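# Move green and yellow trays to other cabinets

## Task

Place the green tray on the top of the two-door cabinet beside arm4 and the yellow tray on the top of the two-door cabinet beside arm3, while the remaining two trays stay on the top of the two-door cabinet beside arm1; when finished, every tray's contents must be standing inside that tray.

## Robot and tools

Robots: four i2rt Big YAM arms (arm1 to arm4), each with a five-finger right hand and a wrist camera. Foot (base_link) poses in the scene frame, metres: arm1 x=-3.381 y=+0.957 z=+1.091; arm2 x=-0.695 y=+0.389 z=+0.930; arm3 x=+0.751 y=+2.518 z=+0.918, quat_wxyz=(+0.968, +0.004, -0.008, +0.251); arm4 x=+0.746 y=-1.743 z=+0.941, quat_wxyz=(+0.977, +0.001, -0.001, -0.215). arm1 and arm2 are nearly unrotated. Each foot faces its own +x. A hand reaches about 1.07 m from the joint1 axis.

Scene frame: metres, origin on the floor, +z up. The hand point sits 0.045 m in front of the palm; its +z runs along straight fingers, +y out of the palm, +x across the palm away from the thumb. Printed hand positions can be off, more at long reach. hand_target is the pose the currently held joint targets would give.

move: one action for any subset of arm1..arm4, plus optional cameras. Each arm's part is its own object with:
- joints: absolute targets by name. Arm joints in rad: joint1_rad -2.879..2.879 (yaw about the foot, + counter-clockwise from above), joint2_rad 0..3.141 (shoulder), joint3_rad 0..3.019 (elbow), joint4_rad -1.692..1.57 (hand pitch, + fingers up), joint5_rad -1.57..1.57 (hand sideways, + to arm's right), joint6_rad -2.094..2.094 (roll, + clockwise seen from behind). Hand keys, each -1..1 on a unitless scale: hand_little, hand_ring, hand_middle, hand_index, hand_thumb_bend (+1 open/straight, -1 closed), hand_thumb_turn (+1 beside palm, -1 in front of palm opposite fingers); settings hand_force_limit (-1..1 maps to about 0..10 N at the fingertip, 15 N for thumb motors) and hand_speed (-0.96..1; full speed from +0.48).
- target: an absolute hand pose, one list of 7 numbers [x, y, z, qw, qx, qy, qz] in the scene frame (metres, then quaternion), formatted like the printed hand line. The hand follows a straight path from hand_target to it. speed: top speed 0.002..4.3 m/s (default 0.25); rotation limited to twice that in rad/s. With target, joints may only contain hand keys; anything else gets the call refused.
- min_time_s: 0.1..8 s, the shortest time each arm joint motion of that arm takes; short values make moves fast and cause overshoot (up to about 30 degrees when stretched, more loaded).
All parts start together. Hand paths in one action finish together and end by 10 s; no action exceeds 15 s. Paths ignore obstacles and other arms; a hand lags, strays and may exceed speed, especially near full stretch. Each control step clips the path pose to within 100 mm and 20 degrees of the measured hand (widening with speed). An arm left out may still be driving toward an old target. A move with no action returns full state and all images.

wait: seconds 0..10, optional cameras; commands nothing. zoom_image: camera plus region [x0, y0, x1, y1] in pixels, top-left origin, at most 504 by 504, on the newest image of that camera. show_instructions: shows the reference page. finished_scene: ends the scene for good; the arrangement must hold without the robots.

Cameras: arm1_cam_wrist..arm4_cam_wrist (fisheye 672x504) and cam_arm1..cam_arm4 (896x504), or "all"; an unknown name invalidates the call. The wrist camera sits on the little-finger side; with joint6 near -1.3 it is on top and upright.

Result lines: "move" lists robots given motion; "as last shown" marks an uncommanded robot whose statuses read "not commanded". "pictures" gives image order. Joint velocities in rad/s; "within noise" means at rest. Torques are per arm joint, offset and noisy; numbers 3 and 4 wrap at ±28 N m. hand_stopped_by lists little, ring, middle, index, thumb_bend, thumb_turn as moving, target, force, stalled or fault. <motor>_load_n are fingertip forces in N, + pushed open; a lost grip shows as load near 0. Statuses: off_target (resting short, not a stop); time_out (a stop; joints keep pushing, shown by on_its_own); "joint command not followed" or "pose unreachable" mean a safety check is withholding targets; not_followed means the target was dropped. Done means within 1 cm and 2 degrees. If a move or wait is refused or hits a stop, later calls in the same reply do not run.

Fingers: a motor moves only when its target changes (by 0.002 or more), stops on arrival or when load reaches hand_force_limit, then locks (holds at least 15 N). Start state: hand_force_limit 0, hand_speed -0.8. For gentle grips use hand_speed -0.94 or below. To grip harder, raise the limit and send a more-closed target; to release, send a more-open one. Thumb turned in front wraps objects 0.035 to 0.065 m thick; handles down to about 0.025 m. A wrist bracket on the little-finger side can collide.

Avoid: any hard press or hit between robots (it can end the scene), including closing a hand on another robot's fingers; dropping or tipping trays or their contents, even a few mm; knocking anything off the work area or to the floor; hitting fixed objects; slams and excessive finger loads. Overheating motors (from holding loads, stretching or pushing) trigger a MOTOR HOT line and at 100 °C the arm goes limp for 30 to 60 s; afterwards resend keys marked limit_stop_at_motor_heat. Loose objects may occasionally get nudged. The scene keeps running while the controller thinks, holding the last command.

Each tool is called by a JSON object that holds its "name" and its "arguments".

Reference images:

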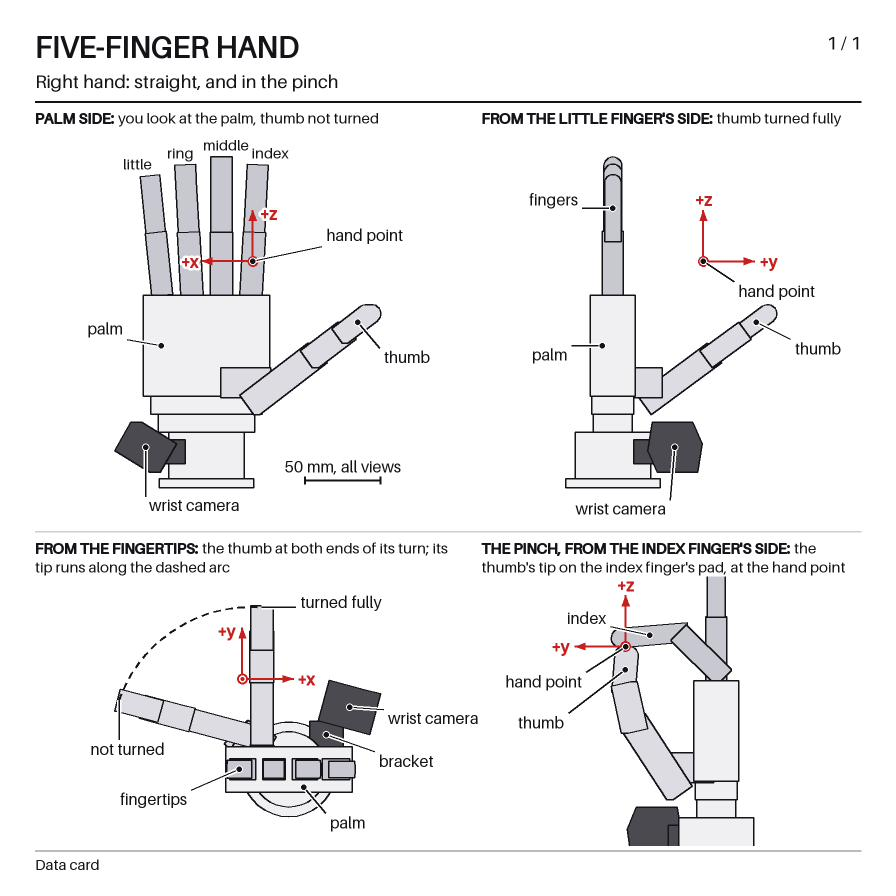

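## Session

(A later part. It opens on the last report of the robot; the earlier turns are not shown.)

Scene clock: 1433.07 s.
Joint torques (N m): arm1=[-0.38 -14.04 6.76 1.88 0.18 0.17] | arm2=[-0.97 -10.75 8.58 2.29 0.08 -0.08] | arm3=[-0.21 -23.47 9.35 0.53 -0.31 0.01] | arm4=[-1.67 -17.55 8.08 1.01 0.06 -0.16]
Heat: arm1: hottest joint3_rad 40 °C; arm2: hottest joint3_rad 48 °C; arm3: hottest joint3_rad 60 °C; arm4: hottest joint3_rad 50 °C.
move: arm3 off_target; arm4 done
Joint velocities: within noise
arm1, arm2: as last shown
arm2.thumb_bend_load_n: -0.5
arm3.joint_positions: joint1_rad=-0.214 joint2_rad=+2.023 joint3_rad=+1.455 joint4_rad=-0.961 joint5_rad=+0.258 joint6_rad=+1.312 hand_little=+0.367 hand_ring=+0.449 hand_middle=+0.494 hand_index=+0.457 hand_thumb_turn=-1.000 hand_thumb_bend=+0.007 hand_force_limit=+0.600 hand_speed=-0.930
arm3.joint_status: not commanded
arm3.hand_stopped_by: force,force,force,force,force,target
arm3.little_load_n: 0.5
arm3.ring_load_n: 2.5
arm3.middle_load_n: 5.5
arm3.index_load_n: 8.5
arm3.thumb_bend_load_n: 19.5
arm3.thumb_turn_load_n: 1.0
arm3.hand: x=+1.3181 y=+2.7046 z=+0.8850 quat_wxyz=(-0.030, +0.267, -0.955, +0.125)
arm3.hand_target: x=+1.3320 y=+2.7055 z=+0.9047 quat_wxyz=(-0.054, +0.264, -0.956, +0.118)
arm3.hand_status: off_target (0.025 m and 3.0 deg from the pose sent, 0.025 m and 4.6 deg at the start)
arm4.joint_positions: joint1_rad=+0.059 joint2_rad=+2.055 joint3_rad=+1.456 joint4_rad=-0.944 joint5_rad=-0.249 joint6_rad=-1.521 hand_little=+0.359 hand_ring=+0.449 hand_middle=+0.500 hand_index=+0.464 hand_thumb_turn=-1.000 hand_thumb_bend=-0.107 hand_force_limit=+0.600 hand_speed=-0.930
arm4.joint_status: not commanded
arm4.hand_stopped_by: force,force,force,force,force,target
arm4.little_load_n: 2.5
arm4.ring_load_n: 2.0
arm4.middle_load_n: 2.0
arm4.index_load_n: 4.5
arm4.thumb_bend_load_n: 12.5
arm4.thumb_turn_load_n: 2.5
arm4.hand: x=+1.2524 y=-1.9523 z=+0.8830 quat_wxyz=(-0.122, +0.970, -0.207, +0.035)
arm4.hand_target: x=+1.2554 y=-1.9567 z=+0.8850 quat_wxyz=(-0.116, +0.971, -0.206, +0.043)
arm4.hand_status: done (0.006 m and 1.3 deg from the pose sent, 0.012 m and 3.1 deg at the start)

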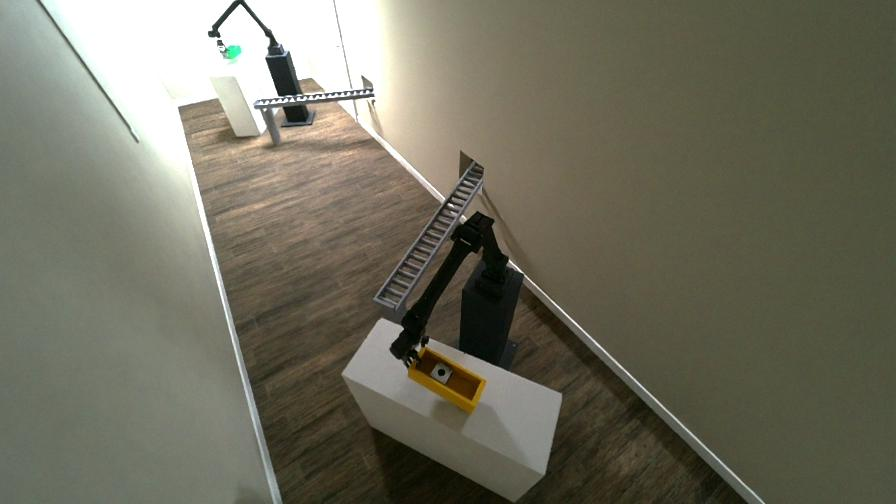

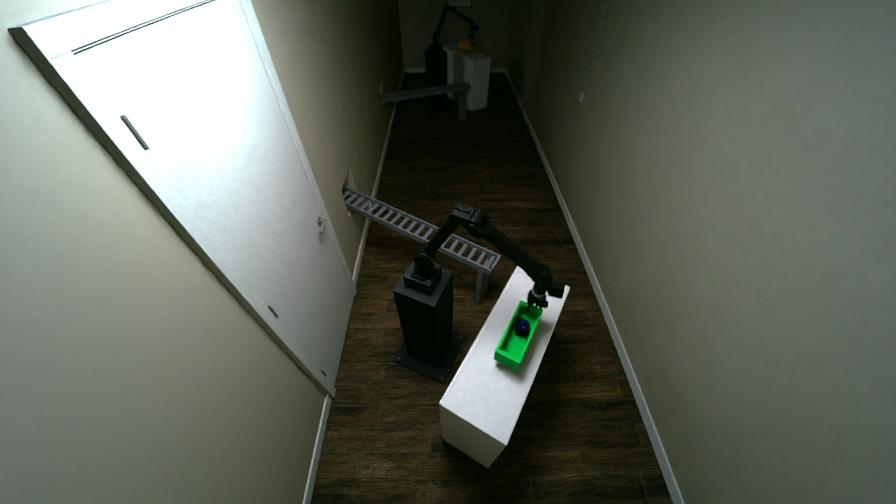

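{"name": "move", "arguments": {"arm3": {"target": [1.333, 2.7055, 0.88, -0.0550, 0.2593, -0.9572, 0.1180], "speed": 0.05}, "arm4": {"target": [1.256, -1.957, 0.86, -0.1163, 0.9717, -0.2042, 0.0441], "speed": 0.05}}}

{"name": "move", "arguments": {"arm3": {"target": [1.333, 2.7055, 0.855, -0.0550, 0.2593, -0.9572, 0.1180], "speed": 0.05}, "arm4": {"target": [1.256, -1.957, 0.84, -0.1163, 0.9717, -0.2042, 0.0441], "speed": 0.05}, "cameras": ["cam_arm3", "cam_arm4"]}}

{"name": "zoom_image", "arguments": {"camera": "cam_arm3", "region": [330, 290, 530, 440]}}

{"name": "zoom_image", "arguments": {"camera": "cam_arm4", "region": [430, 240, 610, 375]}}

Scene clock: 1436.47 s.
Joint torques (N m): arm1=[-0.44 -13.98 6.76 1.89 0.18 0.17] | arm2=[-0.56 -10.75 8.73 2.1 0.08 -0.08] | arm3=[-0.26 -23.24 9.28 0.55 -0.3 0.12] | arm4=[-1.2 -17.9 7.87 1.13 0.07 -0.18]
Heat: arm1: hottest joint3_rad 40 °C; arm2: hottest joint3_rad 48 °C; arm3: hottest joint3_rad 60 °C; arm4: hottest joint3_rad 50 °C.
move: arm3 off_target; arm4 done
Joint velocities: within noise
arm1, arm2: as last shown
arm2.thumb_bend_load_n: 0.0
arm3.joint_positions: joint1_rad=-0.214 joint2_rad=+2.052 joint3_rad=+1.431 joint4_rad=-0.909 joint5_rad=+0.258 joint6_rad=+1.312 hand_little=+0.367 hand_ring=+0.449 hand_middle=+0.494 hand_index=+0.457 hand_thumb_turn=-1.000 hand_thumb_bend=+0.007 hand_force_limit=+0.600 hand_speed=-0.930
arm3.joint_status: not commanded
arm3.hand_stopped_by: force,force,force,force,force,target
arm3.little_load_n: 0.0
arm3.ring_load_n: 3.0
arm3.middle_load_n: 5.5
arm3.index_load_n: 8.0
arm3.thumb_bend_load_n: 19.5
arm3.thumb_turn_load_n: 1.5
arm3.hand: x=+1.3156 y=+2.7040 z=+0.8612 quat_wxyz=(-0.030, +0.267, -0.955, +0.125)
arm3.hand_target: x=+1.3315 y=+2.7054 z=+0.8790 quat_wxyz=(-0.054, +0.260, -0.957, +0.118)
arm3.hand_status: off_target (0.026 m and 3.1 deg from the pose sent, 0.016 m and 3.0 deg at the start)
arm4.joint_positions: joint1_rad=+0.059 joint2_rad=+2.098 joint3_rad=+1.441 joint4_rad=-0.890 joint5_rad=-0.249 joint6_rad=-1.525 hand_little=+0.359 hand_ring=+0.449 hand_middle=+0.500 hand_index=+0.464 hand_thumb_turn=-1.000 hand_thumb_bend=-0.107 hand_force_limit=+0.600 hand_speed=-0.930
arm4.joint_status: not commanded
arm4.hand_stopped_by: force,force,force,force,force,target
arm4.little_load_n: 2.5
arm4.ring_load_n: 1.5
arm4.middle_load_n: 2.0
arm4.index_load_n: 5.0
arm4.thumb_bend_load_n: 12.5
arm4.thumb_turn_load_n: 2.0
arm4.hand: x=+1.2512 y=-1.9519 z=+0.8546 quat_wxyz=(-0.122, +0.970, -0.205, +0.033)
arm4.hand_target: x=+1.2565 y=-1.9574 z=+0.8602 quat_wxyz=(-0.116, +0.972, -0.202, +0.045)
arm4.hand_status: done (0.009 m and 1.4 deg from the pose sent, 0.024 m and 1.3 deg at the start)
pictures: none

Scene clock: 1437.57 s.
Joint torques (N m): arm1=[-0.44 -14.04 6.78 1.89 0.18 0.18] | arm2=[-0.97 -10.7 8.53 2.18 0.07 -0.01] | arm3=[-0.03 -22.48 8.62 0.73 -0.29 0.11] | arm4=[-1.55 -18.2 7.68 1.02 0.06 -0.15]
Heat: arm1: hottest joint3_rad 40 °C; arm2: hottest joint3_rad 48 °C; arm3: hottest joint3_rad 60 °C; arm4: hottest joint3_rad 50 °C.
move: arm3 off_target; arm4 done
Joint velocities: within noise
arm1.joint_positions: joint1_rad=+1.337 joint2_rad=+1.607 joint3_rad=+1.008 joint4_rad=-0.618 joint5_rad=+0.227 joint6_rad=+1.291 hand_little=+0.800 hand_ring=+0.800 hand_middle=+0.800 hand_index=+0.800 hand_thumb_turn=-1.000 hand_thumb_bend=+1.000 hand_force_limit=+0.600 hand_speed=-0.800
arm1.joint_status: not commanded
arm1.hand_stopped_by: target,target,target,target,target,target
arm1.little_load_n: 0.0
arm1.ring_load_n: 0.0
arm1.middle_load_n: 0.0
arm1.index_load_n: 0.0
arm1.thumb_bend_load_n: 0.0
arm1.thumb_turn_load_n: 0.0
arm1.hand: x=-3.4900 y=+0.4410 z=+1.1247 quat_wxyz=(-0.013, +0.694, +0.689, -0.207)
arm1.hand_target: x=-3.4956 y=+0.4398 z=+1.1273 quat_wxyz=(-0.009, +0.702, +0.678, -0.215)
arm1.hand_status: not commanded
arm2.joint_positions: joint1_rad=+0.888 joint2_rad=+1.460 joint3_rad=+0.800 joint4_rad=-0.325 joint5_rad=+0.254 joint6_rad=+1.387 hand_little=+0.800 hand_ring=+0.800 hand_middle=+0.800 hand_index=+0.800 hand_thumb_turn=-1.000 hand_thumb_bend=+1.000 hand_force_limit=+0.600 hand_speed=-0.600
arm2.joint_status: not commanded
arm2.hand_stopped_by: target,target,target,target,target,target
arm2.little_load_n: 0.0
arm2.ring_load_n: 0.0
arm2.middle_load_n: 0.0
arm2.index_load_n: 0.0
arm2.thumb_bend_load_n: 0.0
arm2.thumb_turn_load_n: 0.0
arm2.hand: x=-1.0465 y=+0.0058 z=+0.9827 quat_wxyz=(-0.033, +0.854, +0.419, -0.306)
arm2.hand_target: x=-1.0484 y=+0.0005 z=+0.9915 quat_wxyz=(-0.029, +0.848, +0.421, -0.321)
arm2.hand_status: not commanded
arm3.joint_positions: joint1_rad=-0.218 joint2_rad=+2.077 joint3_rad=+1.423 joint4_rad=-0.860 joint5_rad=+0.258 joint6_rad=+1.315 hand_little=+0.367 hand_ring=+0.449 hand_middle=+0.494 hand_index=+0.457 hand_thumb_turn=-1.000 hand_thumb_bend=+0.007 hand_force_limit=+0.600 hand_speed=-0.930
arm3.joint_status: not commanded
arm3.hand_stopped_by: force,force,force,force,force,target
arm3.little_load_n: 1.5
arm3.ring_load_n: 1.5
arm3.middle_load_n: 2.0
arm3.index_load_n: 5.5
arm3.thumb_bend_load_n: 9.0
arm3.thumb_turn_load_n: 1.5
arm3.hand: x=+1.3214 y=+2.7030 z=+0.8460 quat_wxyz=(-0.038, +0.262, -0.956, +0.124)
arm3.hand_target: x=+1.3332 y=+2.7050 z=+0.8557 quat_wxyz=(-0.056, +0.257, -0.957, +0.118)
arm3.hand_status: off_target (0.015 m and 2.1 deg from the pose sent, 0.019 m and 3.1 deg at the start)
arm4.joint_positions: joint1_rad=+0.059 joint2_rad=+2.127 joint3_rad=+1.433 joint4_rad=-0.852 joint5_rad=-0.249 joint6_rad=-1.516 hand_little=+0.359 hand_ring=+0.449 hand_middle=+0.500 hand_index=+0.464 hand_thumb_turn=-1.000 hand_thumb_bend=-0.107 hand_force_limit=+0.600 hand_speed=-0.930
arm4.joint_status: not commanded
arm4.hand_stopped_by: force,force,force,force,force,target
arm4.little_load_n: 2.0
arm4.ring_load_n: 2.0
arm4.middle_load_n: 2.0
arm4.index_load_n: 4.5
arm4.thumb_bend_load_n: 13.0
arm4.thumb_turn_load_n: 2.0
arm4.hand: x=+1.2509 y=-1.9514 z=+0.8363 quat_wxyz=(-0.122, +0.970, -0.210, +0.033)
arm4.hand_target: x=+1.2553 y=-1.9564 z=+0.8402 quat_wxyz=(-0.116, +0.970, -0.209, +0.043)
arm4.hand_status: done (0.008 m and 1.6 deg from the pose sent, 0.016 m and 1.4 deg at the start)

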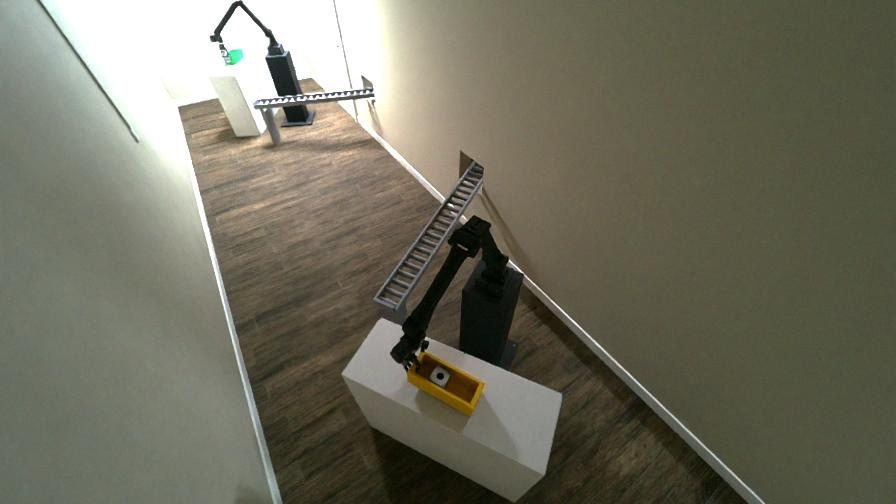

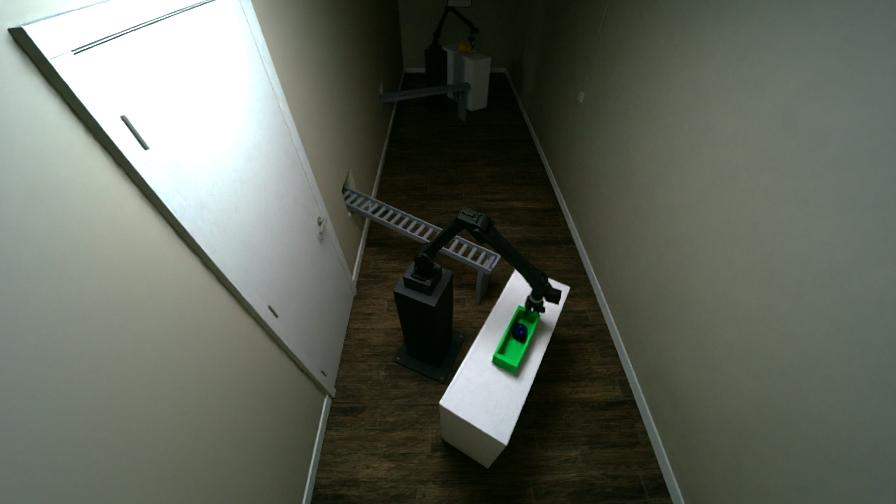

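Scaled by 2.520 from the camera's image (finer frame: 1280x720).

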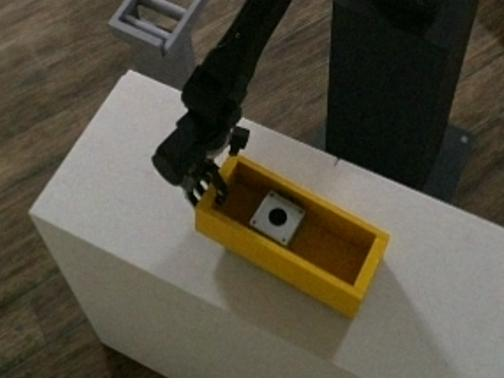

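Scaled by 2.800 from the camera's image (finer frame: 1280x720).

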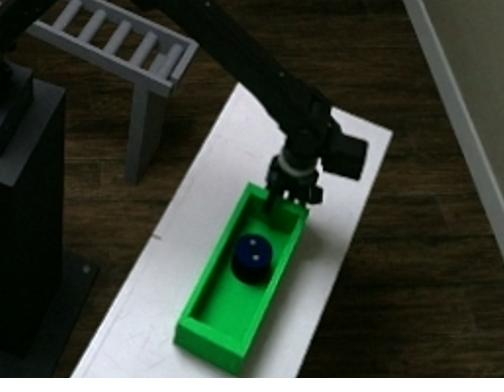

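{"name": "move", "arguments": {"arm3": {"target": [1.333, 2.705, 0.845, -0.0550, 0.2593, -0.9572, 0.1180], "speed": 0.03}, "arm4": {"target": [1.256, -1.957, 0.825, -0.1163, 0.9717, -0.2042, 0.0441], "speed": 0.04}}}

Scene clock: 1440.63 s.
Joint torques (N m): arm1=[-0.44 -14.04 6.76 1.91 0.18 0.18] | arm2=[-0.79 -11.11 8.59 2.32 0.09 -0.03] | arm3=[0.03 -22.12 8.36 0.73 -0.04 0.07] | arm4=[-1.38 -17.67 7.25 1.26 0.05 -0.22]
Heat: arm1: hottest joint3_rad 40 °C; arm2: hottest joint3_rad 48 °C; arm3: hottest joint3_rad 60 °C; arm4: hottest joint3_rad 49 °C.
move: arm3 off_target; arm4 done
Joint velocities: within noise
arm1, arm2: as last shown
arm1.thumb_bend_load_n: -0.5
arm3.joint_positions: joint1_rad=-0.220 joint2_rad=+2.089 joint3_rad=+1.421 joint4_rad=-0.838 joint5_rad=+0.250 joint6_rad=+1.318 hand_little=+0.367 hand_ring=+0.449 hand_middle=+0.494 hand_index=+0.456 hand_thumb_turn=-1.000 hand_thumb_bend=+0.004 hand_force_limit=+0.600 hand_speed=-0.930
arm3.joint_status: not commanded
arm3.hand_stopped_by: force,force,force,force,force,target
arm3.little_load_n: 0.5
arm3.ring_load_n: 0.0
arm3.middle_load_n: 0.0
arm3.index_load_n: 0.5
arm3.thumb_bend_load_n: 0.5
arm3.thumb_turn_load_n: 0.5
arm3.hand: x=+1.3239 y=+2.7044 z=+0.8392 quat_wxyz=(-0.042, +0.260, -0.957, +0.121)
arm3.hand_target: x=+1.3336 y=+2.7049 z=+0.8449 quat_wxyz=(-0.055, +0.257, -0.958, +0.117)
arm3.hand_status: off_target (0.011 m and 1.5 deg from the pose sent, 0.012 m and 2.1 deg at the start)
arm4.joint_positions: joint1_rad=+0.059 joint2_rad=+2.149 joint3_rad=+1.433 joint4_rad=-0.826 joint5_rad=-0.249 joint6_rad=-1.521 hand_little=+0.359 hand_ring=+0.449 hand_middle=+0.500 hand_index=+0.464 hand_thumb_turn=-1.000 hand_thumb_bend=-0.107 hand_force_limit=+0.600 hand_speed=-0.930
arm4.joint_status: not commanded
arm4.hand_stopped_by: force,force,force,force,force,target
arm4.little_load_n: 2.0
arm4.ring_load_n: 1.5
arm4.middle_load_n: 1.5
arm4.index_load_n: 5.0
arm4.thumb_bend_load_n: 10.0
arm4.thumb_turn_load_n: 1.5
arm4.hand: x=+1.2531 y=-1.9524 z=+0.8243 quat_wxyz=(-0.122, +0.970, -0.207, +0.036)
arm4.hand_target: x=+1.2556 y=-1.9570 z=+0.8245 quat_wxyz=(-0.116, +0.971, -0.202, +0.043)
arm4.hand_status: done (0.005 m and 1.2 deg from the pose sent, 0.014 m and 1.6 deg at the start)
pictures: none

{"name": "move", "arguments": {"arm3": {"joints": {"hand_speed": -0.85, "hand_thumb_bend": 0.15}}, "arm4": {"target": [1.2555, -1.957, 0.813, -0.1163, 0.9717, -0.2042, 0.0441], "speed": 0.03}, "cameras": ["arm3_cam_wrist", "arm4_cam_wrist", "cam_arm4"]}}

Scene clock: 1443.63 s.
Joint torques (N m): arm1=[-0.32 -14.04 6.75 1.89 0.18 0.18] | arm2=[-1.03 -11.58 8.58 2.18 0.1 -0.07] | arm3=[0.03 -22.12 8.36 0.73 -0.04 0.08] | arm4=[-1.67 -17.32 6.89 1.33 0.09 -0.19]
Heat: arm1: hottest joint3_rad 40 °C; arm2: hottest joint3_rad 48 °C; arm3: hottest joint3_rad 59 °C; arm4: hottest joint3_rad 49 °C.
move: arm3 done; arm4 done
Joint velocities: within noise
arm1, arm2: as last shown
arm1.thumb_bend_load_n: 0.0
arm3.joint_positions: joint1_rad=-0.220 joint2_rad=+2.089 joint3_rad=+1.421 joint4_rad=-0.838 joint5_rad=+0.250 joint6_rad=+1.319 hand_little=+0.367 hand_ring=+0.449 hand_middle=+0.494 hand_index=+0.456 hand_thumb_turn=-1.000 hand_thumb_bend=+0.150 hand_force_limit=+0.600 hand_speed=-0.850
arm3.joint_status: all done
arm3.hand_stopped_by: force,force,force,force,target,target
arm3.little_load_n: 0.0
arm3.ring_load_n: 0.0
arm3.middle_load_n: 0.0
arm3.index_load_n: 0.5
arm3.thumb_bend_load_n: 0.0
arm3.thumb_turn_load_n: 0.0
arm3.hand: x=+1.3240 y=+2.7044 z=+0.8392 quat_wxyz=(-0.042, +0.259, -0.957, +0.120)
arm3.hand_target: x=+1.3336 y=+2.7050 z=+0.8450 quat_wxyz=(-0.055, +0.257, -0.958, +0.117)
arm3.hand_status: not commanded
arm4.joint_positions: joint1_rad=+0.059 joint2_rad=+2.159 joint3_rad=+1.433 joint4_rad=-0.806 joint5_rad=-0.249 joint6_rad=-1.514 hand_little=+0.359 hand_ring=+0.449 hand_middle=+0.500 hand_index=+0.464 hand_thumb_turn=-1.000 hand_thumb_bend=-0.107 hand_force_limit=+0.600 hand_speed=-0.930
arm4.joint_status: not commanded
arm4.hand_stopped_by: force,force,force,force,force,target
arm4.little_load_n: 1.5
arm4.ring_load_n: 1.0
arm4.middle_load_n: 1.0
arm4.index_load_n: 4.5
arm4.thumb_bend_load_n: 8.5
arm4.thumb_turn_load_n: 0.0
arm4.hand: x=+1.2555 y=-1.9531 z=+0.8182 quat_wxyz=(-0.121, +0.969, -0.210, +0.040)
arm4.hand_target: x=+1.2552 y=-1.9567 z=+0.8136 quat_wxyz=(-0.116, +0.970, -0.207, +0.044)
arm4.hand_status: done (0.006 m and 1.0 deg from the pose sent, 0.012 m and 1.2 deg at the start)

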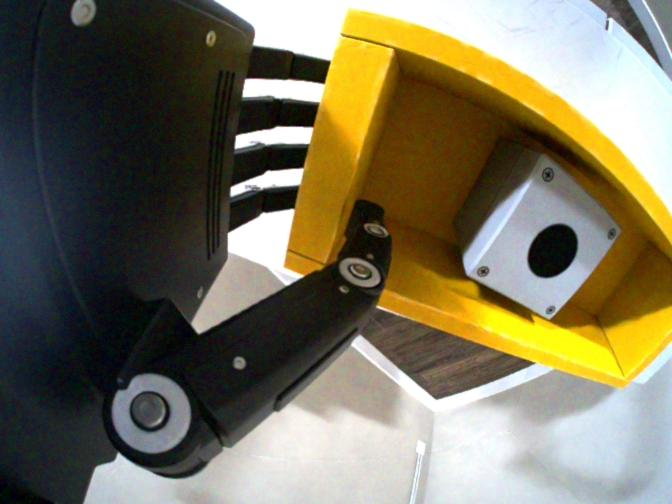

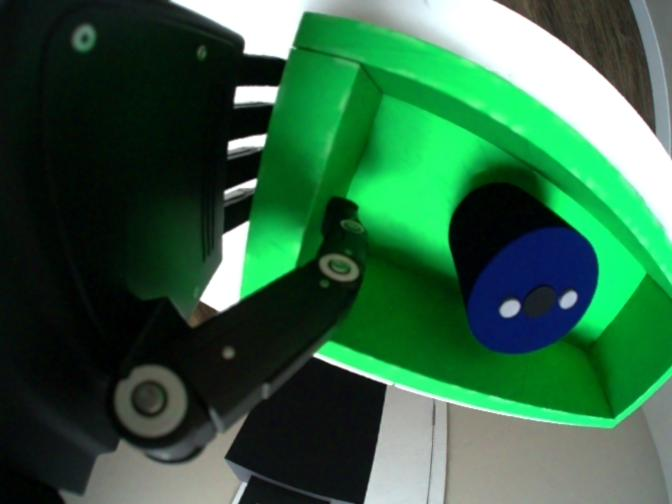

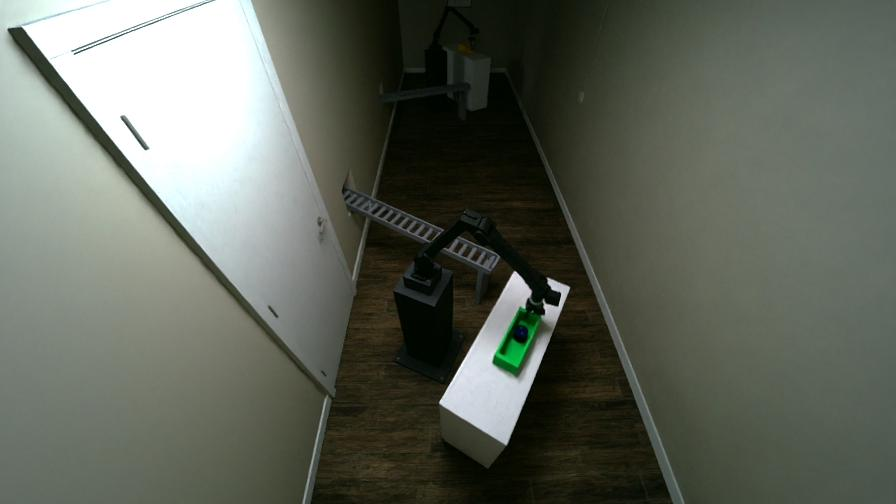

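{"name": "move", "arguments": {"arm3": {"joints": {"hand_speed": -0.8, "hand_thumb_bend": 0.95, "hand_little": 0.7, "hand_ring": 0.7, "hand_middle": 0.7, "hand_index": 0.7}}, "arm4": {"target": [1.2555, -1.957, 0.803, -0.1163, 0.9717, -0.2042, 0.0441], "speed": 0.03}, "cameras": ["arm3_cam_wrist", "arm4_cam_wrist"]}}

Scene clock: 1448.63 s.
Joint torques (N m): arm1=[-0.44 -14.15 6.78 1.89 0.18 0.17] | arm2=[-1.26 -11.22 8.77 2.18 0.08 -0.04] | arm3=[0.09 -22.12 8.36 0.7 0.06 0.07] | arm4=[-1.61 -15.91 6.79 1.84 0.03 -0.19]
Heat: arm1: hottest joint3_rad 40 °C; arm2: hottest joint3_rad 47 °C; arm3: hottest joint3_rad 59 °C; arm4: hottest joint3_rad 48 °C.
move: arm3 done; arm4 off_target
Joint velocities: within noise
arm1, arm2: as last shown
arm3.joint_positions: joint1_rad=-0.220 joint2_rad=+2.089 joint3_rad=+1.421 joint4_rad=-0.838 joint5_rad=+0.235 joint6_rad=+1.316 hand_little=+0.700 hand_ring=+0.700 hand_middle=+0.700 hand_index=+0.700 hand_thumb_turn=-1.000 hand_thumb_bend=+0.950 hand_force_limit=+0.600 hand_speed=-0.800
arm3.joint_status: all done
arm3.hand_stopped_by: target,target,target,target,target,target
arm3.little_load_n: 0.0
arm3.ring_load_n: 0.0
arm3.middle_load_n: 0.0
arm3.index_load_n: 0.0
arm3.thumb_bend_load_n: 0.0
arm3.thumb_turn_load_n: 0.0
arm3.hand: x=+1.3229 y=+2.7074 z=+0.8395 quat_wxyz=(-0.042, +0.261, -0.958, +0.113)
arm3.hand_target: x=+1.3327 y=+2.7075 z=+0.8452 quat_wxyz=(-0.055, +0.259, -0.958, +0.111)
arm3.hand_status: not commanded
arm4.joint_positions: joint1_rad=+0.059 joint2_rad=+2.162 joint3_rad=+1.433 joint4_rad=-0.797 joint5_rad=-0.249 joint6_rad=-1.514 hand_little=+0.359 hand_ring=+0.449 hand_middle=+0.500 hand_index=+0.464 hand_thumb_turn=-1.000 hand_thumb_bend=-0.107 hand_force_limit=+0.600 hand_speed=-0.930
arm4.joint_status: not commanded
arm4.hand_stopped_by: force,force,force,force,force,target
arm4.little_load_n: 1.0
arm4.ring_load_n: 0.5
arm4.middle_load_n: 1.0
arm4.index_load_n: 4.5
arm4.thumb_bend_load_n: 8.5
arm4.thumb_turn_load_n: 0.5
arm4.hand: x=+1.2571 y=-1.9538 z=+0.8164 quat_wxyz=(-0.120, +0.969, -0.209, +0.043)
arm4.hand_target: x=+1.2549 y=-1.9567 z=+0.8027 quat_wxyz=(-0.116, +0.971, -0.204, +0.044)
arm4.hand_status: off_target (0.014 m and 0.8 deg from the pose sent, 0.016 m and 1.0 deg at the start)

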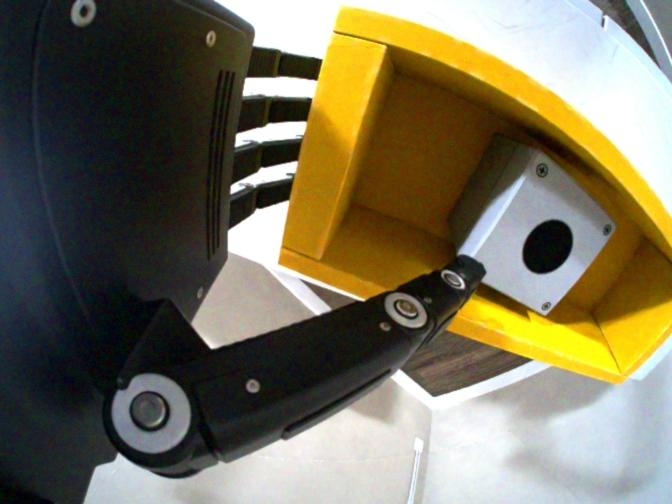

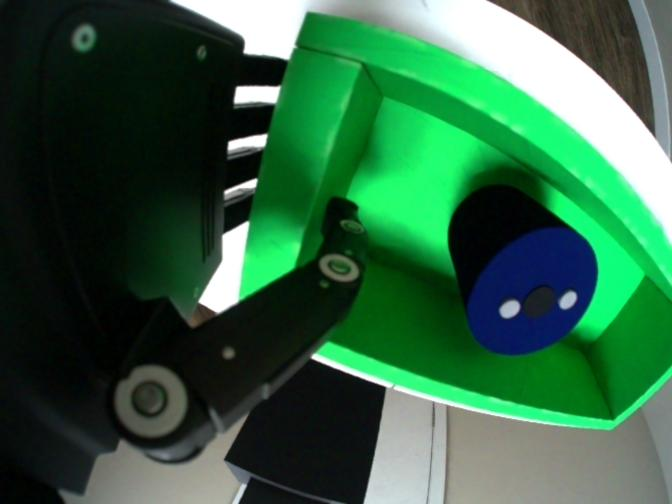

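{"name": "move", "arguments": {"arm3": {"joints": {"hand_speed": -0.6, "hand_thumb_bend": 0.6}}, "arm4": {"target": [1.2555, -1.957, 0.812, -0.1163, 0.9717, -0.2042, 0.0441], "speed": 0.03}}}

{"name": "move", "arguments": {"arm3": {"target": [1.333, 2.7075, 0.92, -0.055, 0.259, -0.958, 0.111], "speed": 0.05}, "arm4": {"joints": {"hand_speed": -0.85, "hand_thumb_bend": 0.1}}, "cameras": ["arm3_cam_wrist", "arm4_cam_wrist"]}}

Scene clock: 1453.00 s.
Joint torques (N m): arm1=[-0.44 -14.04 6.76 1.88 0.17 0.17] | arm2=[-1.2 -11.22 8.58 2.09 0.07 -0.03] | arm3=[0.03 -22.12 8.36 0.73 0.06 0.07] | arm4=[-1.32 -17.03 7.01 1.07 0.09 -0.24]
Heat: arm1: hottest joint3_rad 40 °C; arm2: hottest joint3_rad 47 °C; arm3: hottest joint3_rad 58 °C; arm4: hottest joint3_rad 48 °C.
move: arm3 done; arm4 done
Joint velocities: within noise
arm1, arm2: as last shown
arm3.joint_positions: joint1_rad=-0.220 joint2_rad=+2.089 joint3_rad=+1.421 joint4_rad=-0.838 joint5_rad=+0.235 joint6_rad=+1.316 hand_little=+0.700 hand_ring=+0.700 hand_middle=+0.700 hand_index=+0.700 hand_thumb_turn=-1.000 hand_thumb_bend=+0.600 hand_force_limit=+0.600 hand_speed=-0.600
arm3.joint_status: all done
arm3.hand_stopped_by: target,target,target,target,target,target
arm3.little_load_n: 0.0
arm3.ring_load_n: 0.0
arm3.middle_load_n: 0.0
arm3.index_load_n: 0.0
arm3.thumb_bend_load_n: 0.0
arm3.thumb_turn_load_n: 0.0
arm3.hand: x=+1.3229 y=+2.7074 z=+0.8395 quat_wxyz=(-0.042, +0.261, -0.958, +0.113)
arm3.hand_target: x=+1.3327 y=+2.7075 z=+0.8452 quat_wxyz=(-0.055, +0.259, -0.958, +0.111)
arm3.hand_status: not commanded
arm4.joint_positions: joint1_rad=+0.059 joint2_rad=+2.162 joint3_rad=+1.433 joint4_rad=-0.797 joint5_rad=-0.249 joint6_rad=-1.514 hand_little=+0.359 hand_ring=+0.449 hand_middle=+0.500 hand_index=+0.464 hand_thumb_turn=-1.000 hand_thumb_bend=-0.107 hand_force_limit=+0.600 hand_speed=-0.930
arm4.joint_status: not commanded
arm4.hand_stopped_by: force,force,force,force,force,target
arm4.little_load_n: 1.0
arm4.ring_load_n: 0.5
arm4.middle_load_n: 1.0
arm4.index_load_n: 5.0
arm4.thumb_bend_load_n: 8.5
arm4.thumb_turn_load_n: 0.5
arm4.hand: x=+1.2571 y=-1.9538 z=+0.8164 quat_wxyz=(-0.120, +0.969, -0.209, +0.043)
arm4.hand_target: x=+1.2554 y=-1.9569 z=+0.8121 quat_wxyz=(-0.116, +0.971, -0.204, +0.044)
arm4.hand_status: done (0.006 m and 0.8 deg from the pose sent, 0.006 m and 0.8 deg at the start)
pictures: none

Scene clock: 1455.03 s.
Joint torques (N m): arm1=[-0.44 -14.1 6.78 1.88 0.18 0.18] | arm2=[-1.2 -11.16 8.53 2.28 0.13 -0.05] | arm3=[0.03 -22.59 11.49 -0.36 0.05 0.07] | arm4=[-1.26 -16.85 6.86 1.06 -0.06 -0.25]
Heat: arm1: hottest joint3_rad 40 °C; arm2: hottest joint3_rad 47 °C; arm3: hottest joint3_rad 58 °C; arm4: hottest joint3_rad 47 °C.
move: arm3 off_target; arm4 done
Joint velocities: within noise
arm1, arm2: as last shown
arm3.joint_positions: joint1_rad=-0.220 joint2_rad=+2.000 joint3_rad=+1.446 joint4_rad=-0.967 joint5_rad=+0.235 joint6_rad=+1.316 hand_little=+0.700 hand_ring=+0.700 hand_middle=+0.700 hand_index=+0.700 hand_thumb_turn=-1.000 hand_thumb_bend=+0.600 hand_force_limit=+0.600 hand_speed=-0.600
arm3.joint_status: not commanded
arm3.hand_stopped_by: target,target,target,target,target,target
arm3.little_load_n: 0.0
arm3.ring_load_n: 0.0
arm3.middle_load_n: 0.0
arm3.index_load_n: 0.0
arm3.thumb_bend_load_n: 0.0
arm3.thumb_turn_load_n: 0.0
arm3.hand: x=+1.3159 y=+2.7049 z=+0.8952 quat_wxyz=(-0.034, +0.262, -0.958, +0.113)
arm3.hand_target: x=+1.3329 y=+2.7073 z=+0.9195 quat_wxyz=(-0.055, +0.259, -0.958, +0.111)
arm3.hand_status: off_target (0.030 m and 2.4 deg from the pose sent, 0.081 m and 1.6 deg at the start)
arm4.joint_positions: joint1_rad=+0.073 joint2_rad=+2.161 joint3_rad=+1.433 joint4_rad=-0.797 joint5_rad=-0.232 joint6_rad=-1.514 hand_little=+0.359 hand_ring=+0.449 hand_middle=+0.500 hand_index=+0.464 hand_thumb_turn=-1.000 hand_thumb_bend=+0.100 hand_force_limit=+0.600 hand_speed=-0.850
arm4.joint_status: all done
arm4.hand_stopped_by: force,force,force,force,target,target
arm4.little_load_n: 0.0
arm4.ring_load_n: 0.0
arm4.middle_load_n: 0.0
arm4.index_load_n: 0.0
arm4.thumb_bend_load_n: 0.0
arm4.thumb_turn_load_n: 0.0
arm4.hand: x=+1.2591 y=-1.9500 z=+0.8174 quat_wxyz=(-0.112, +0.972, -0.203, +0.042)
arm4.hand_target: x=+1.2577 y=-1.9524 z=+0.8130 quat_wxyz=(-0.110, +0.973, -0.198, +0.043)
arm4.hand_status: not commanded

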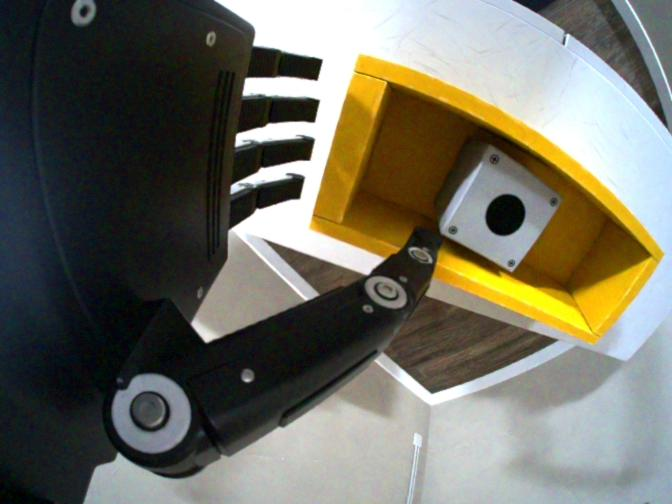

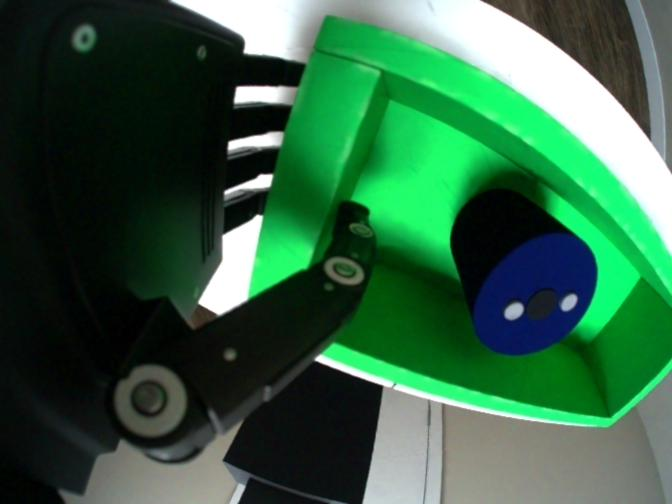

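{"name": "move", "arguments": {"arm3": {"target": [1.333, 2.7075, 1.06, -0.055, 0.259, -0.958, 0.111], "speed": 0.12}, "arm4": {"joints": {"hand_speed": -0.6, "hand_thumb_bend": 0.65, "hand_little": 0.7, "hand_ring": 0.7, "hand_middle": 0.7, "hand_index": 0.7}}}}

{"name": "move", "arguments": {"arm4": {"target": [1.258, -1.953, 0.90, -0.110, 0.973, -0.198, 0.043], "speed": 0.05}, "cameras": ["arm3_cam_wrist", "arm4_cam_wrist", "cam_arm3", "cam_arm4"]}}

Scene clock: 1459.40 s.
Joint torques (N m): arm1=[-0.5 -14.1 6.78 1.89 0.18 0.17] | arm2=[-1.49 -11.69 8.66 2.19 0.11 -0.03] | arm3=[0.21 -21.6 12.72 -0.35 0.06 0.08] | arm4=[-1.38 -17.08 6.87 1.14 -0.04 -0.23]
Heat: arm1: hottest joint3_rad 40 °C; arm2: hottest joint3_rad 47 °C; arm3: hottest joint3_rad 59 °C; arm4: hottest joint3_rad 47 °C.
move: arm3 off_target; arm4 done
Joint velocities: within noise
arm1, arm2: as last shown
arm3.joint_positions: joint1_rad=-0.220 joint2_rad=+1.882 joint3_rad=+1.659 joint4_rad=-1.295 joint5_rad=+0.235 joint6_rad=+1.316 hand_little=+0.700 hand_ring=+0.700 hand_middle=+0.700 hand_index=+0.700 hand_thumb_turn=-1.000 hand_thumb_bend=+0.600 hand_force_limit=+0.600 hand_speed=-0.600
arm3.joint_status: not commanded
arm3.hand_stopped_by: target,target,target,target,target,target
arm3.little_load_n: 0.0
arm3.ring_load_n: 0.0
arm3.middle_load_n: 0.0
arm3.index_load_n: 0.0
arm3.thumb_bend_load_n: 0.0
arm3.thumb_turn_load_n: 0.0
arm3.hand: x=+1.3235 y=+2.7061 z=+1.0356 quat_wxyz=(-0.036, +0.262, -0.958, +0.113)
arm3.hand_target: x=+1.3343 y=+2.7077 z=+1.0590 quat_wxyz=(-0.055, +0.259, -0.958, +0.111)
arm3.hand_status: off_target (0.026 m and 2.3 deg from the pose sent, 0.166 m and 2.4 deg at the start)
arm4.joint_positions: joint1_rad=+0.073 joint2_rad=+2.161 joint3_rad=+1.433 joint4_rad=-0.797 joint5_rad=-0.232 joint6_rad=-1.514 hand_little=+0.700 hand_ring=+0.700 hand_middle=+0.700 hand_index=+0.700 hand_thumb_turn=-1.000 hand_thumb_bend=+0.650 hand_force_limit=+0.600 hand_speed=-0.600
arm4.joint_status: all done
arm4.hand_stopped_by: target,target,target,target,target,target
arm4.little_load_n: 0.0
arm4.ring_load_n: 0.0
arm4.middle_load_n: 0.0
arm4.index_load_n: 0.0
arm4.thumb_bend_load_n: 0.0
arm4.thumb_turn_load_n: 0.0
arm4.hand: x=+1.2591 y=-1.9500 z=+0.8174 quat_wxyz=(-0.112, +0.972, -0.203, +0.042)
arm4.hand_target: x=+1.2577 y=-1.9524 z=+0.8130 quat_wxyz=(-0.110, +0.973, -0.198, +0.043)
arm4.hand_status: not commanded
pictures: none

Scene clock: 1461.67 s.
Joint torques (N m): arm1=[-0.44 -14.04 6.78 1.89 0.18 0.17] | arm2=[-1.32 -11.58 8.7 2.35 0.06 -0.01] | arm3=[0.21 -21.54 12.72 -0.36 0.06 0.09] | arm4=[-1.67 -17.49 10.62 -0.13 -0.05 -0.24]
Heat: arm1: hottest joint3_rad 40 °C; arm2: hottest joint3_rad 47 °C; arm3: hottest joint3_rad 60 °C; arm4: hottest joint3_rad 47 °C.
move: arm4 off_target
Joint velocities: within noise
arm1, arm2, arm3: as last shown
arm1.thumb_turn_load_n: -0.5
arm2.thumb_bend_load_n: -0.5
arm3.hand_target: x=+1.3344 y=+2.7077 z=+1.0590 quat_wxyz=(-0.055, +0.259, -0.958, +0.111)
arm4.joint_positions: joint1_rad=+0.073 joint2_rad=+2.040 joint3_rad=+1.433 joint4_rad=-0.945 joint5_rad=-0.232 joint6_rad=-1.514 hand_little=+0.700 hand_ring=+0.700 hand_middle=+0.700 hand_index=+0.700 hand_thumb_turn=-1.000 hand_thumb_bend=+0.650 hand_force_limit=+0.600 hand_speed=-0.600
arm4.joint_status: not commanded
arm4.hand_stopped_by: target,target,target,target,target,target
arm4.little_load_n: 0.0
arm4.ring_load_n: 0.0
arm4.middle_load_n: 0.0
arm4.index_load_n: 0.0
arm4.thumb_bend_load_n: 0.0
arm4.thumb_turn_load_n: 0.0
arm4.hand: x=+1.2454 y=-1.9451 z=+0.8847 quat_wxyz=(-0.114, +0.972, -0.204, +0.028)
arm4.hand_target: x=+1.2584 y=-1.9531 z=+0.8998 quat_wxyz=(-0.110, +0.973, -0.198, +0.043)
arm4.hand_status: off_target (0.021 m and 1.9 deg from the pose sent, 0.083 m and 0.7 deg at the start)

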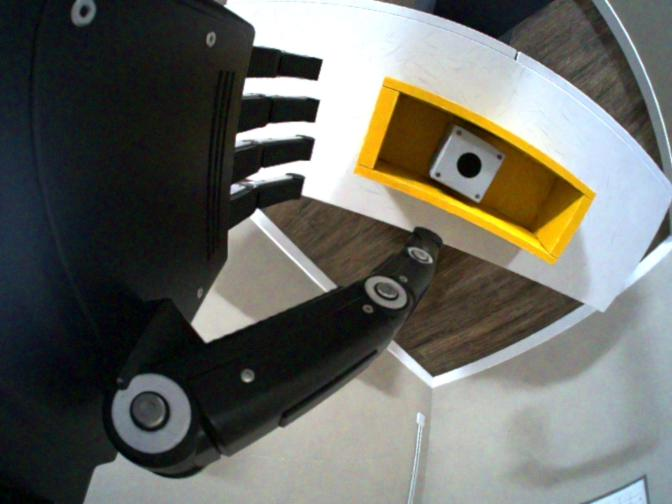

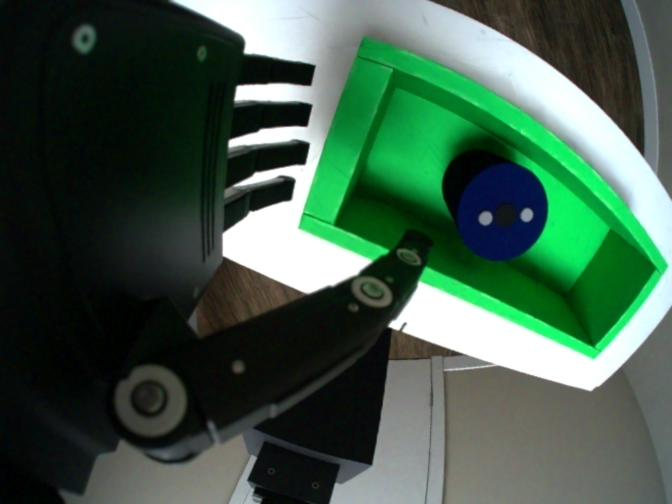

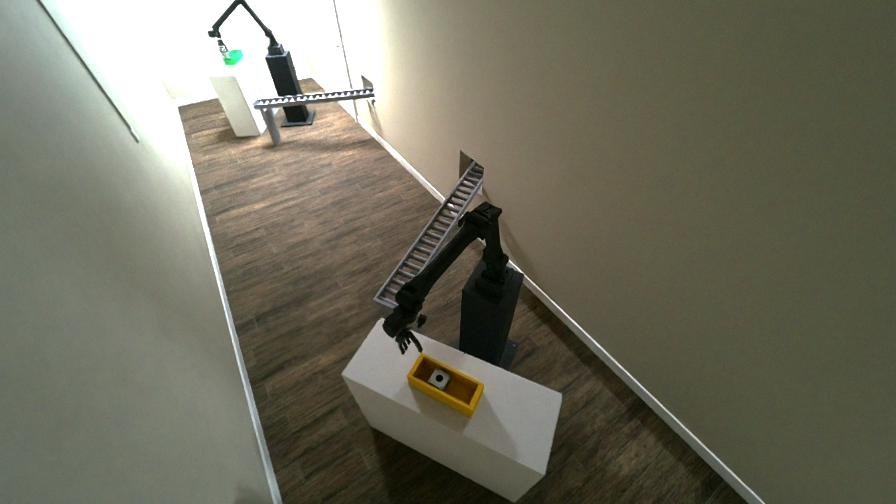

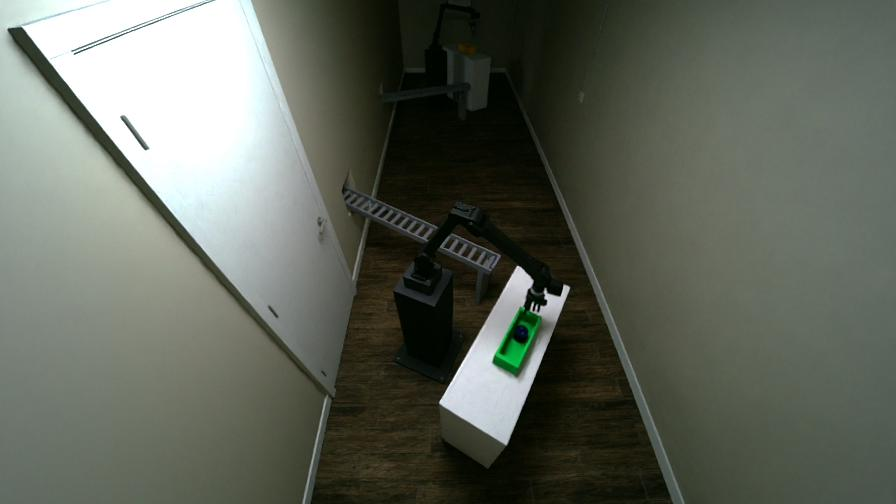

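{"name": "move", "arguments": {"arm4": {"target": [1.258, -1.953, 1.03, -0.110, 0.973, -0.198, 0.043], "speed": 0.12}, "cameras": ["arm1_cam_wrist", "cam_arm1", "cam_arm2", "cam_arm4"]}}

{"name": "zoom_image", "arguments": {"camera": "cam_arm4", "region": [430, 240, 610, 375]}}

Scene clock: 1464.43 s.
Joint torques (N m): arm1=[-0.44 -14.1 6.76 1.91 0.17 0.18] | arm2=[-0.73 -11.69 8.69 2.3 0.06 -0.01] | arm3=[0.21 -21.54 12.74 -0.34 0.05 0.09] | arm4=[-1.2 -16.26 12.83 -0.14 -0.09 -0.23]
Heat: arm1: hottest joint3_rad 40 °C; arm2: hottest joint3_rad 47 °C; arm3: hottest joint3_rad 60 °C; arm4: hottest joint3_rad 47 °C.
move: arm4 off_target
Joint velocities: within noise
arm1.joint_positions: joint1_rad=+1.337 joint2_rad=+1.607 joint3_rad=+1.008 joint4_rad=-0.618 joint5_rad=+0.227 joint6_rad=+1.291 hand_little=+0.800 hand_ring=+0.800 hand_middle=+0.800 hand_index=+0.800 hand_thumb_turn=-1.000 hand_thumb_bend=+1.000 hand_force_limit=+0.600 hand_speed=-0.800
arm1.joint_status: not commanded
arm1.hand_stopped_by: target,target,target,target,target,target
arm1.little_load_n: 0.0
arm1.ring_load_n: 0.0
arm1.middle_load_n: 0.0
arm1.index_load_n: 0.0
arm1.thumb_bend_load_n: 0.0
arm1.thumb_turn_load_n: 0.0
arm1.hand: x=-3.4900 y=+0.4410 z=+1.1247 quat_wxyz=(-0.013, +0.694, +0.689, -0.207)
arm1.hand_target: x=-3.4956 y=+0.4398 z=+1.1273 quat_wxyz=(-0.009, +0.702, +0.678, -0.215)
arm1.hand_status: not commanded
arm2.joint_positions: joint1_rad=+0.888 joint2_rad=+1.460 joint3_rad=+0.800 joint4_rad=-0.325 joint5_rad=+0.254 joint6_rad=+1.387 hand_little=+0.800 hand_ring=+0.800 hand_middle=+0.800 hand_index=+0.800 hand_thumb_turn=-1.000 hand_thumb_bend=+1.000 hand_force_limit=+0.600 hand_speed=-0.600
arm2.joint_status: not commanded
arm2.hand_stopped_by: target,target,target,target,target,target
arm2.little_load_n: 0.0
arm2.ring_load_n: 0.0
arm2.middle_load_n: 0.0
arm2.index_load_n: 0.0
arm2.thumb_bend_load_n: 0.0
arm2.thumb_turn_load_n: -0.5
arm2.hand: x=-1.0465 y=+0.0058 z=+0.9827 quat_wxyz=(-0.033, +0.854, +0.419, -0.306)
arm2.hand_target: x=-1.0484 y=+0.0005 z=+0.9915 quat_wxyz=(-0.029, +0.848, +0.421, -0.321)
arm2.hand_status: not commanded
arm3: as last shown
arm3.thumb_turn_load_n: -0.5
arm4.joint_positions: joint1_rad=+0.073 joint2_rad=+1.897 joint3_rad=+1.575 joint4_rad=-1.235 joint5_rad=-0.232 joint6_rad=-1.514 hand_little=+0.700 hand_ring=+0.700 hand_middle=+0.700 hand_index=+0.700 hand_thumb_turn=-1.000 hand_thumb_bend=+0.650 hand_force_limit=+0.600 hand_speed=-0.600
arm4.joint_status: not commanded
arm4.hand_stopped_by: target,target,target,target,target,target
arm4.little_load_n: 0.0
arm4.ring_load_n: 0.0
arm4.middle_load_n: 0.0
arm4.index_load_n: 0.0
arm4.thumb_bend_load_n: 0.0
arm4.thumb_turn_load_n: 0.5
arm4.hand: x=+1.2456 y=-1.9456 z=+1.0113 quat_wxyz=(-0.115, +0.972, -0.205, +0.025)
arm4.hand_target: x=+1.2592 y=-1.9533 z=+1.0291 quat_wxyz=(-0.110, +0.973, -0.198, +0.043)
arm4.hand_status: off_target (0.024 m and 2.3 deg from the pose sent, 0.146 m and 1.9 deg at the start)

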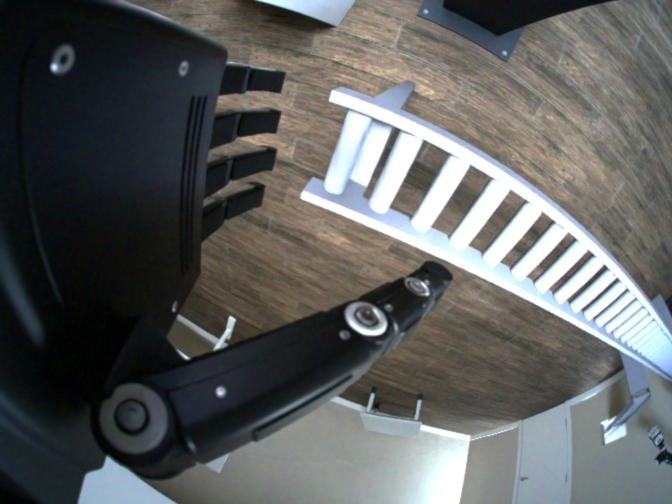

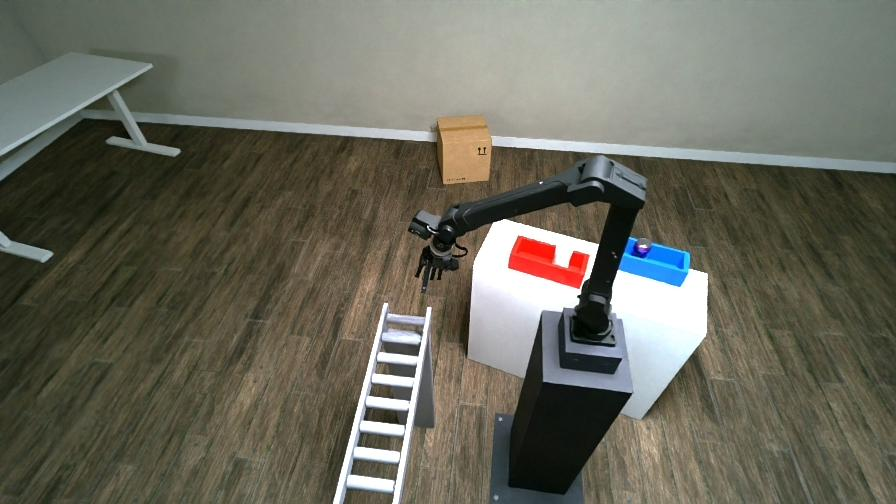

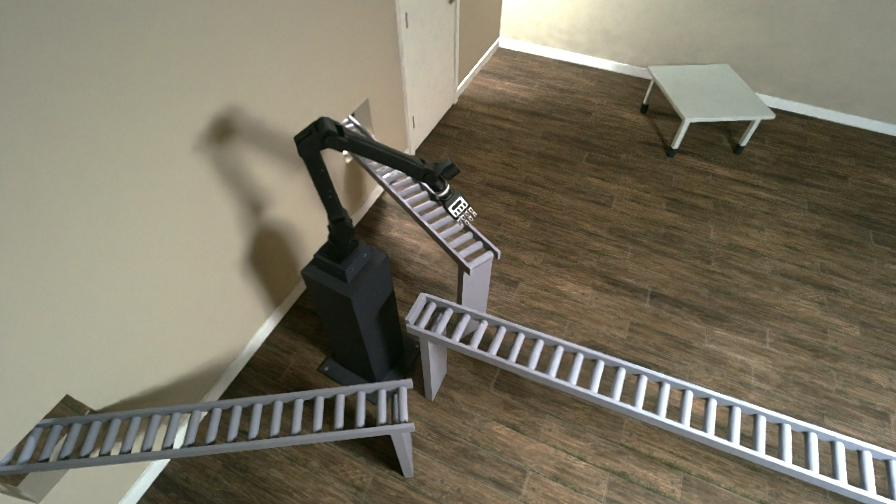

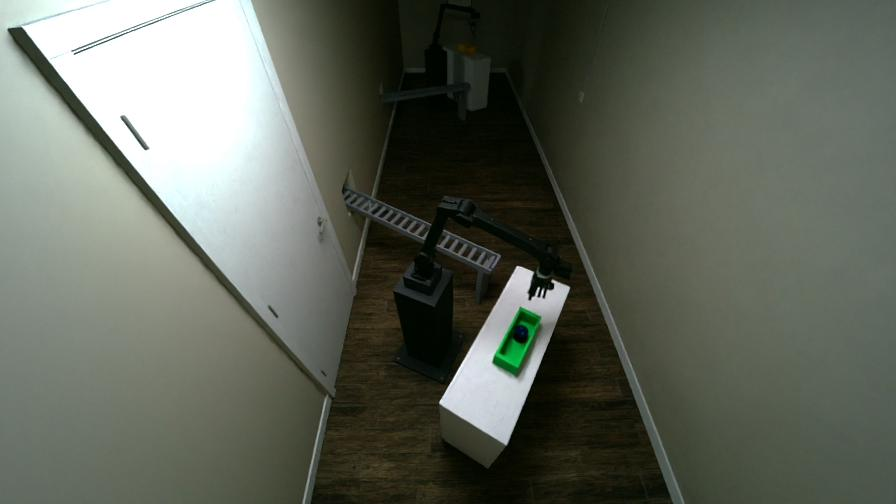

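Scaled by 2.800 from the camera's image (finer frame: 1280x720).

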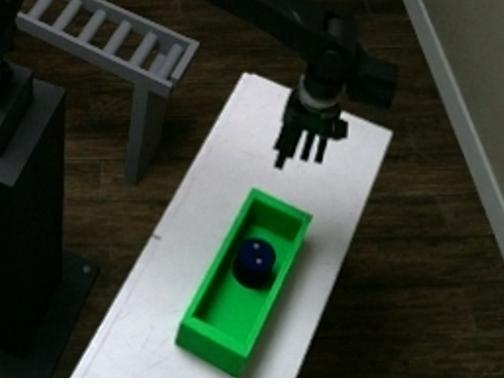

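{"name": "zoom_image", "arguments": {"camera": "cam_arm1", "region": [470, 200, 730, 330]}}

Scaled by 1.938 from the camera's image (finer frame: 1280x720).

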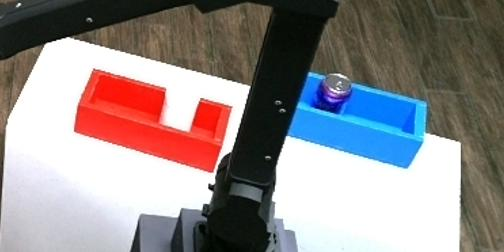

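{"name": "finished_scene", "arguments": {}}

The scene is finished: the task was done.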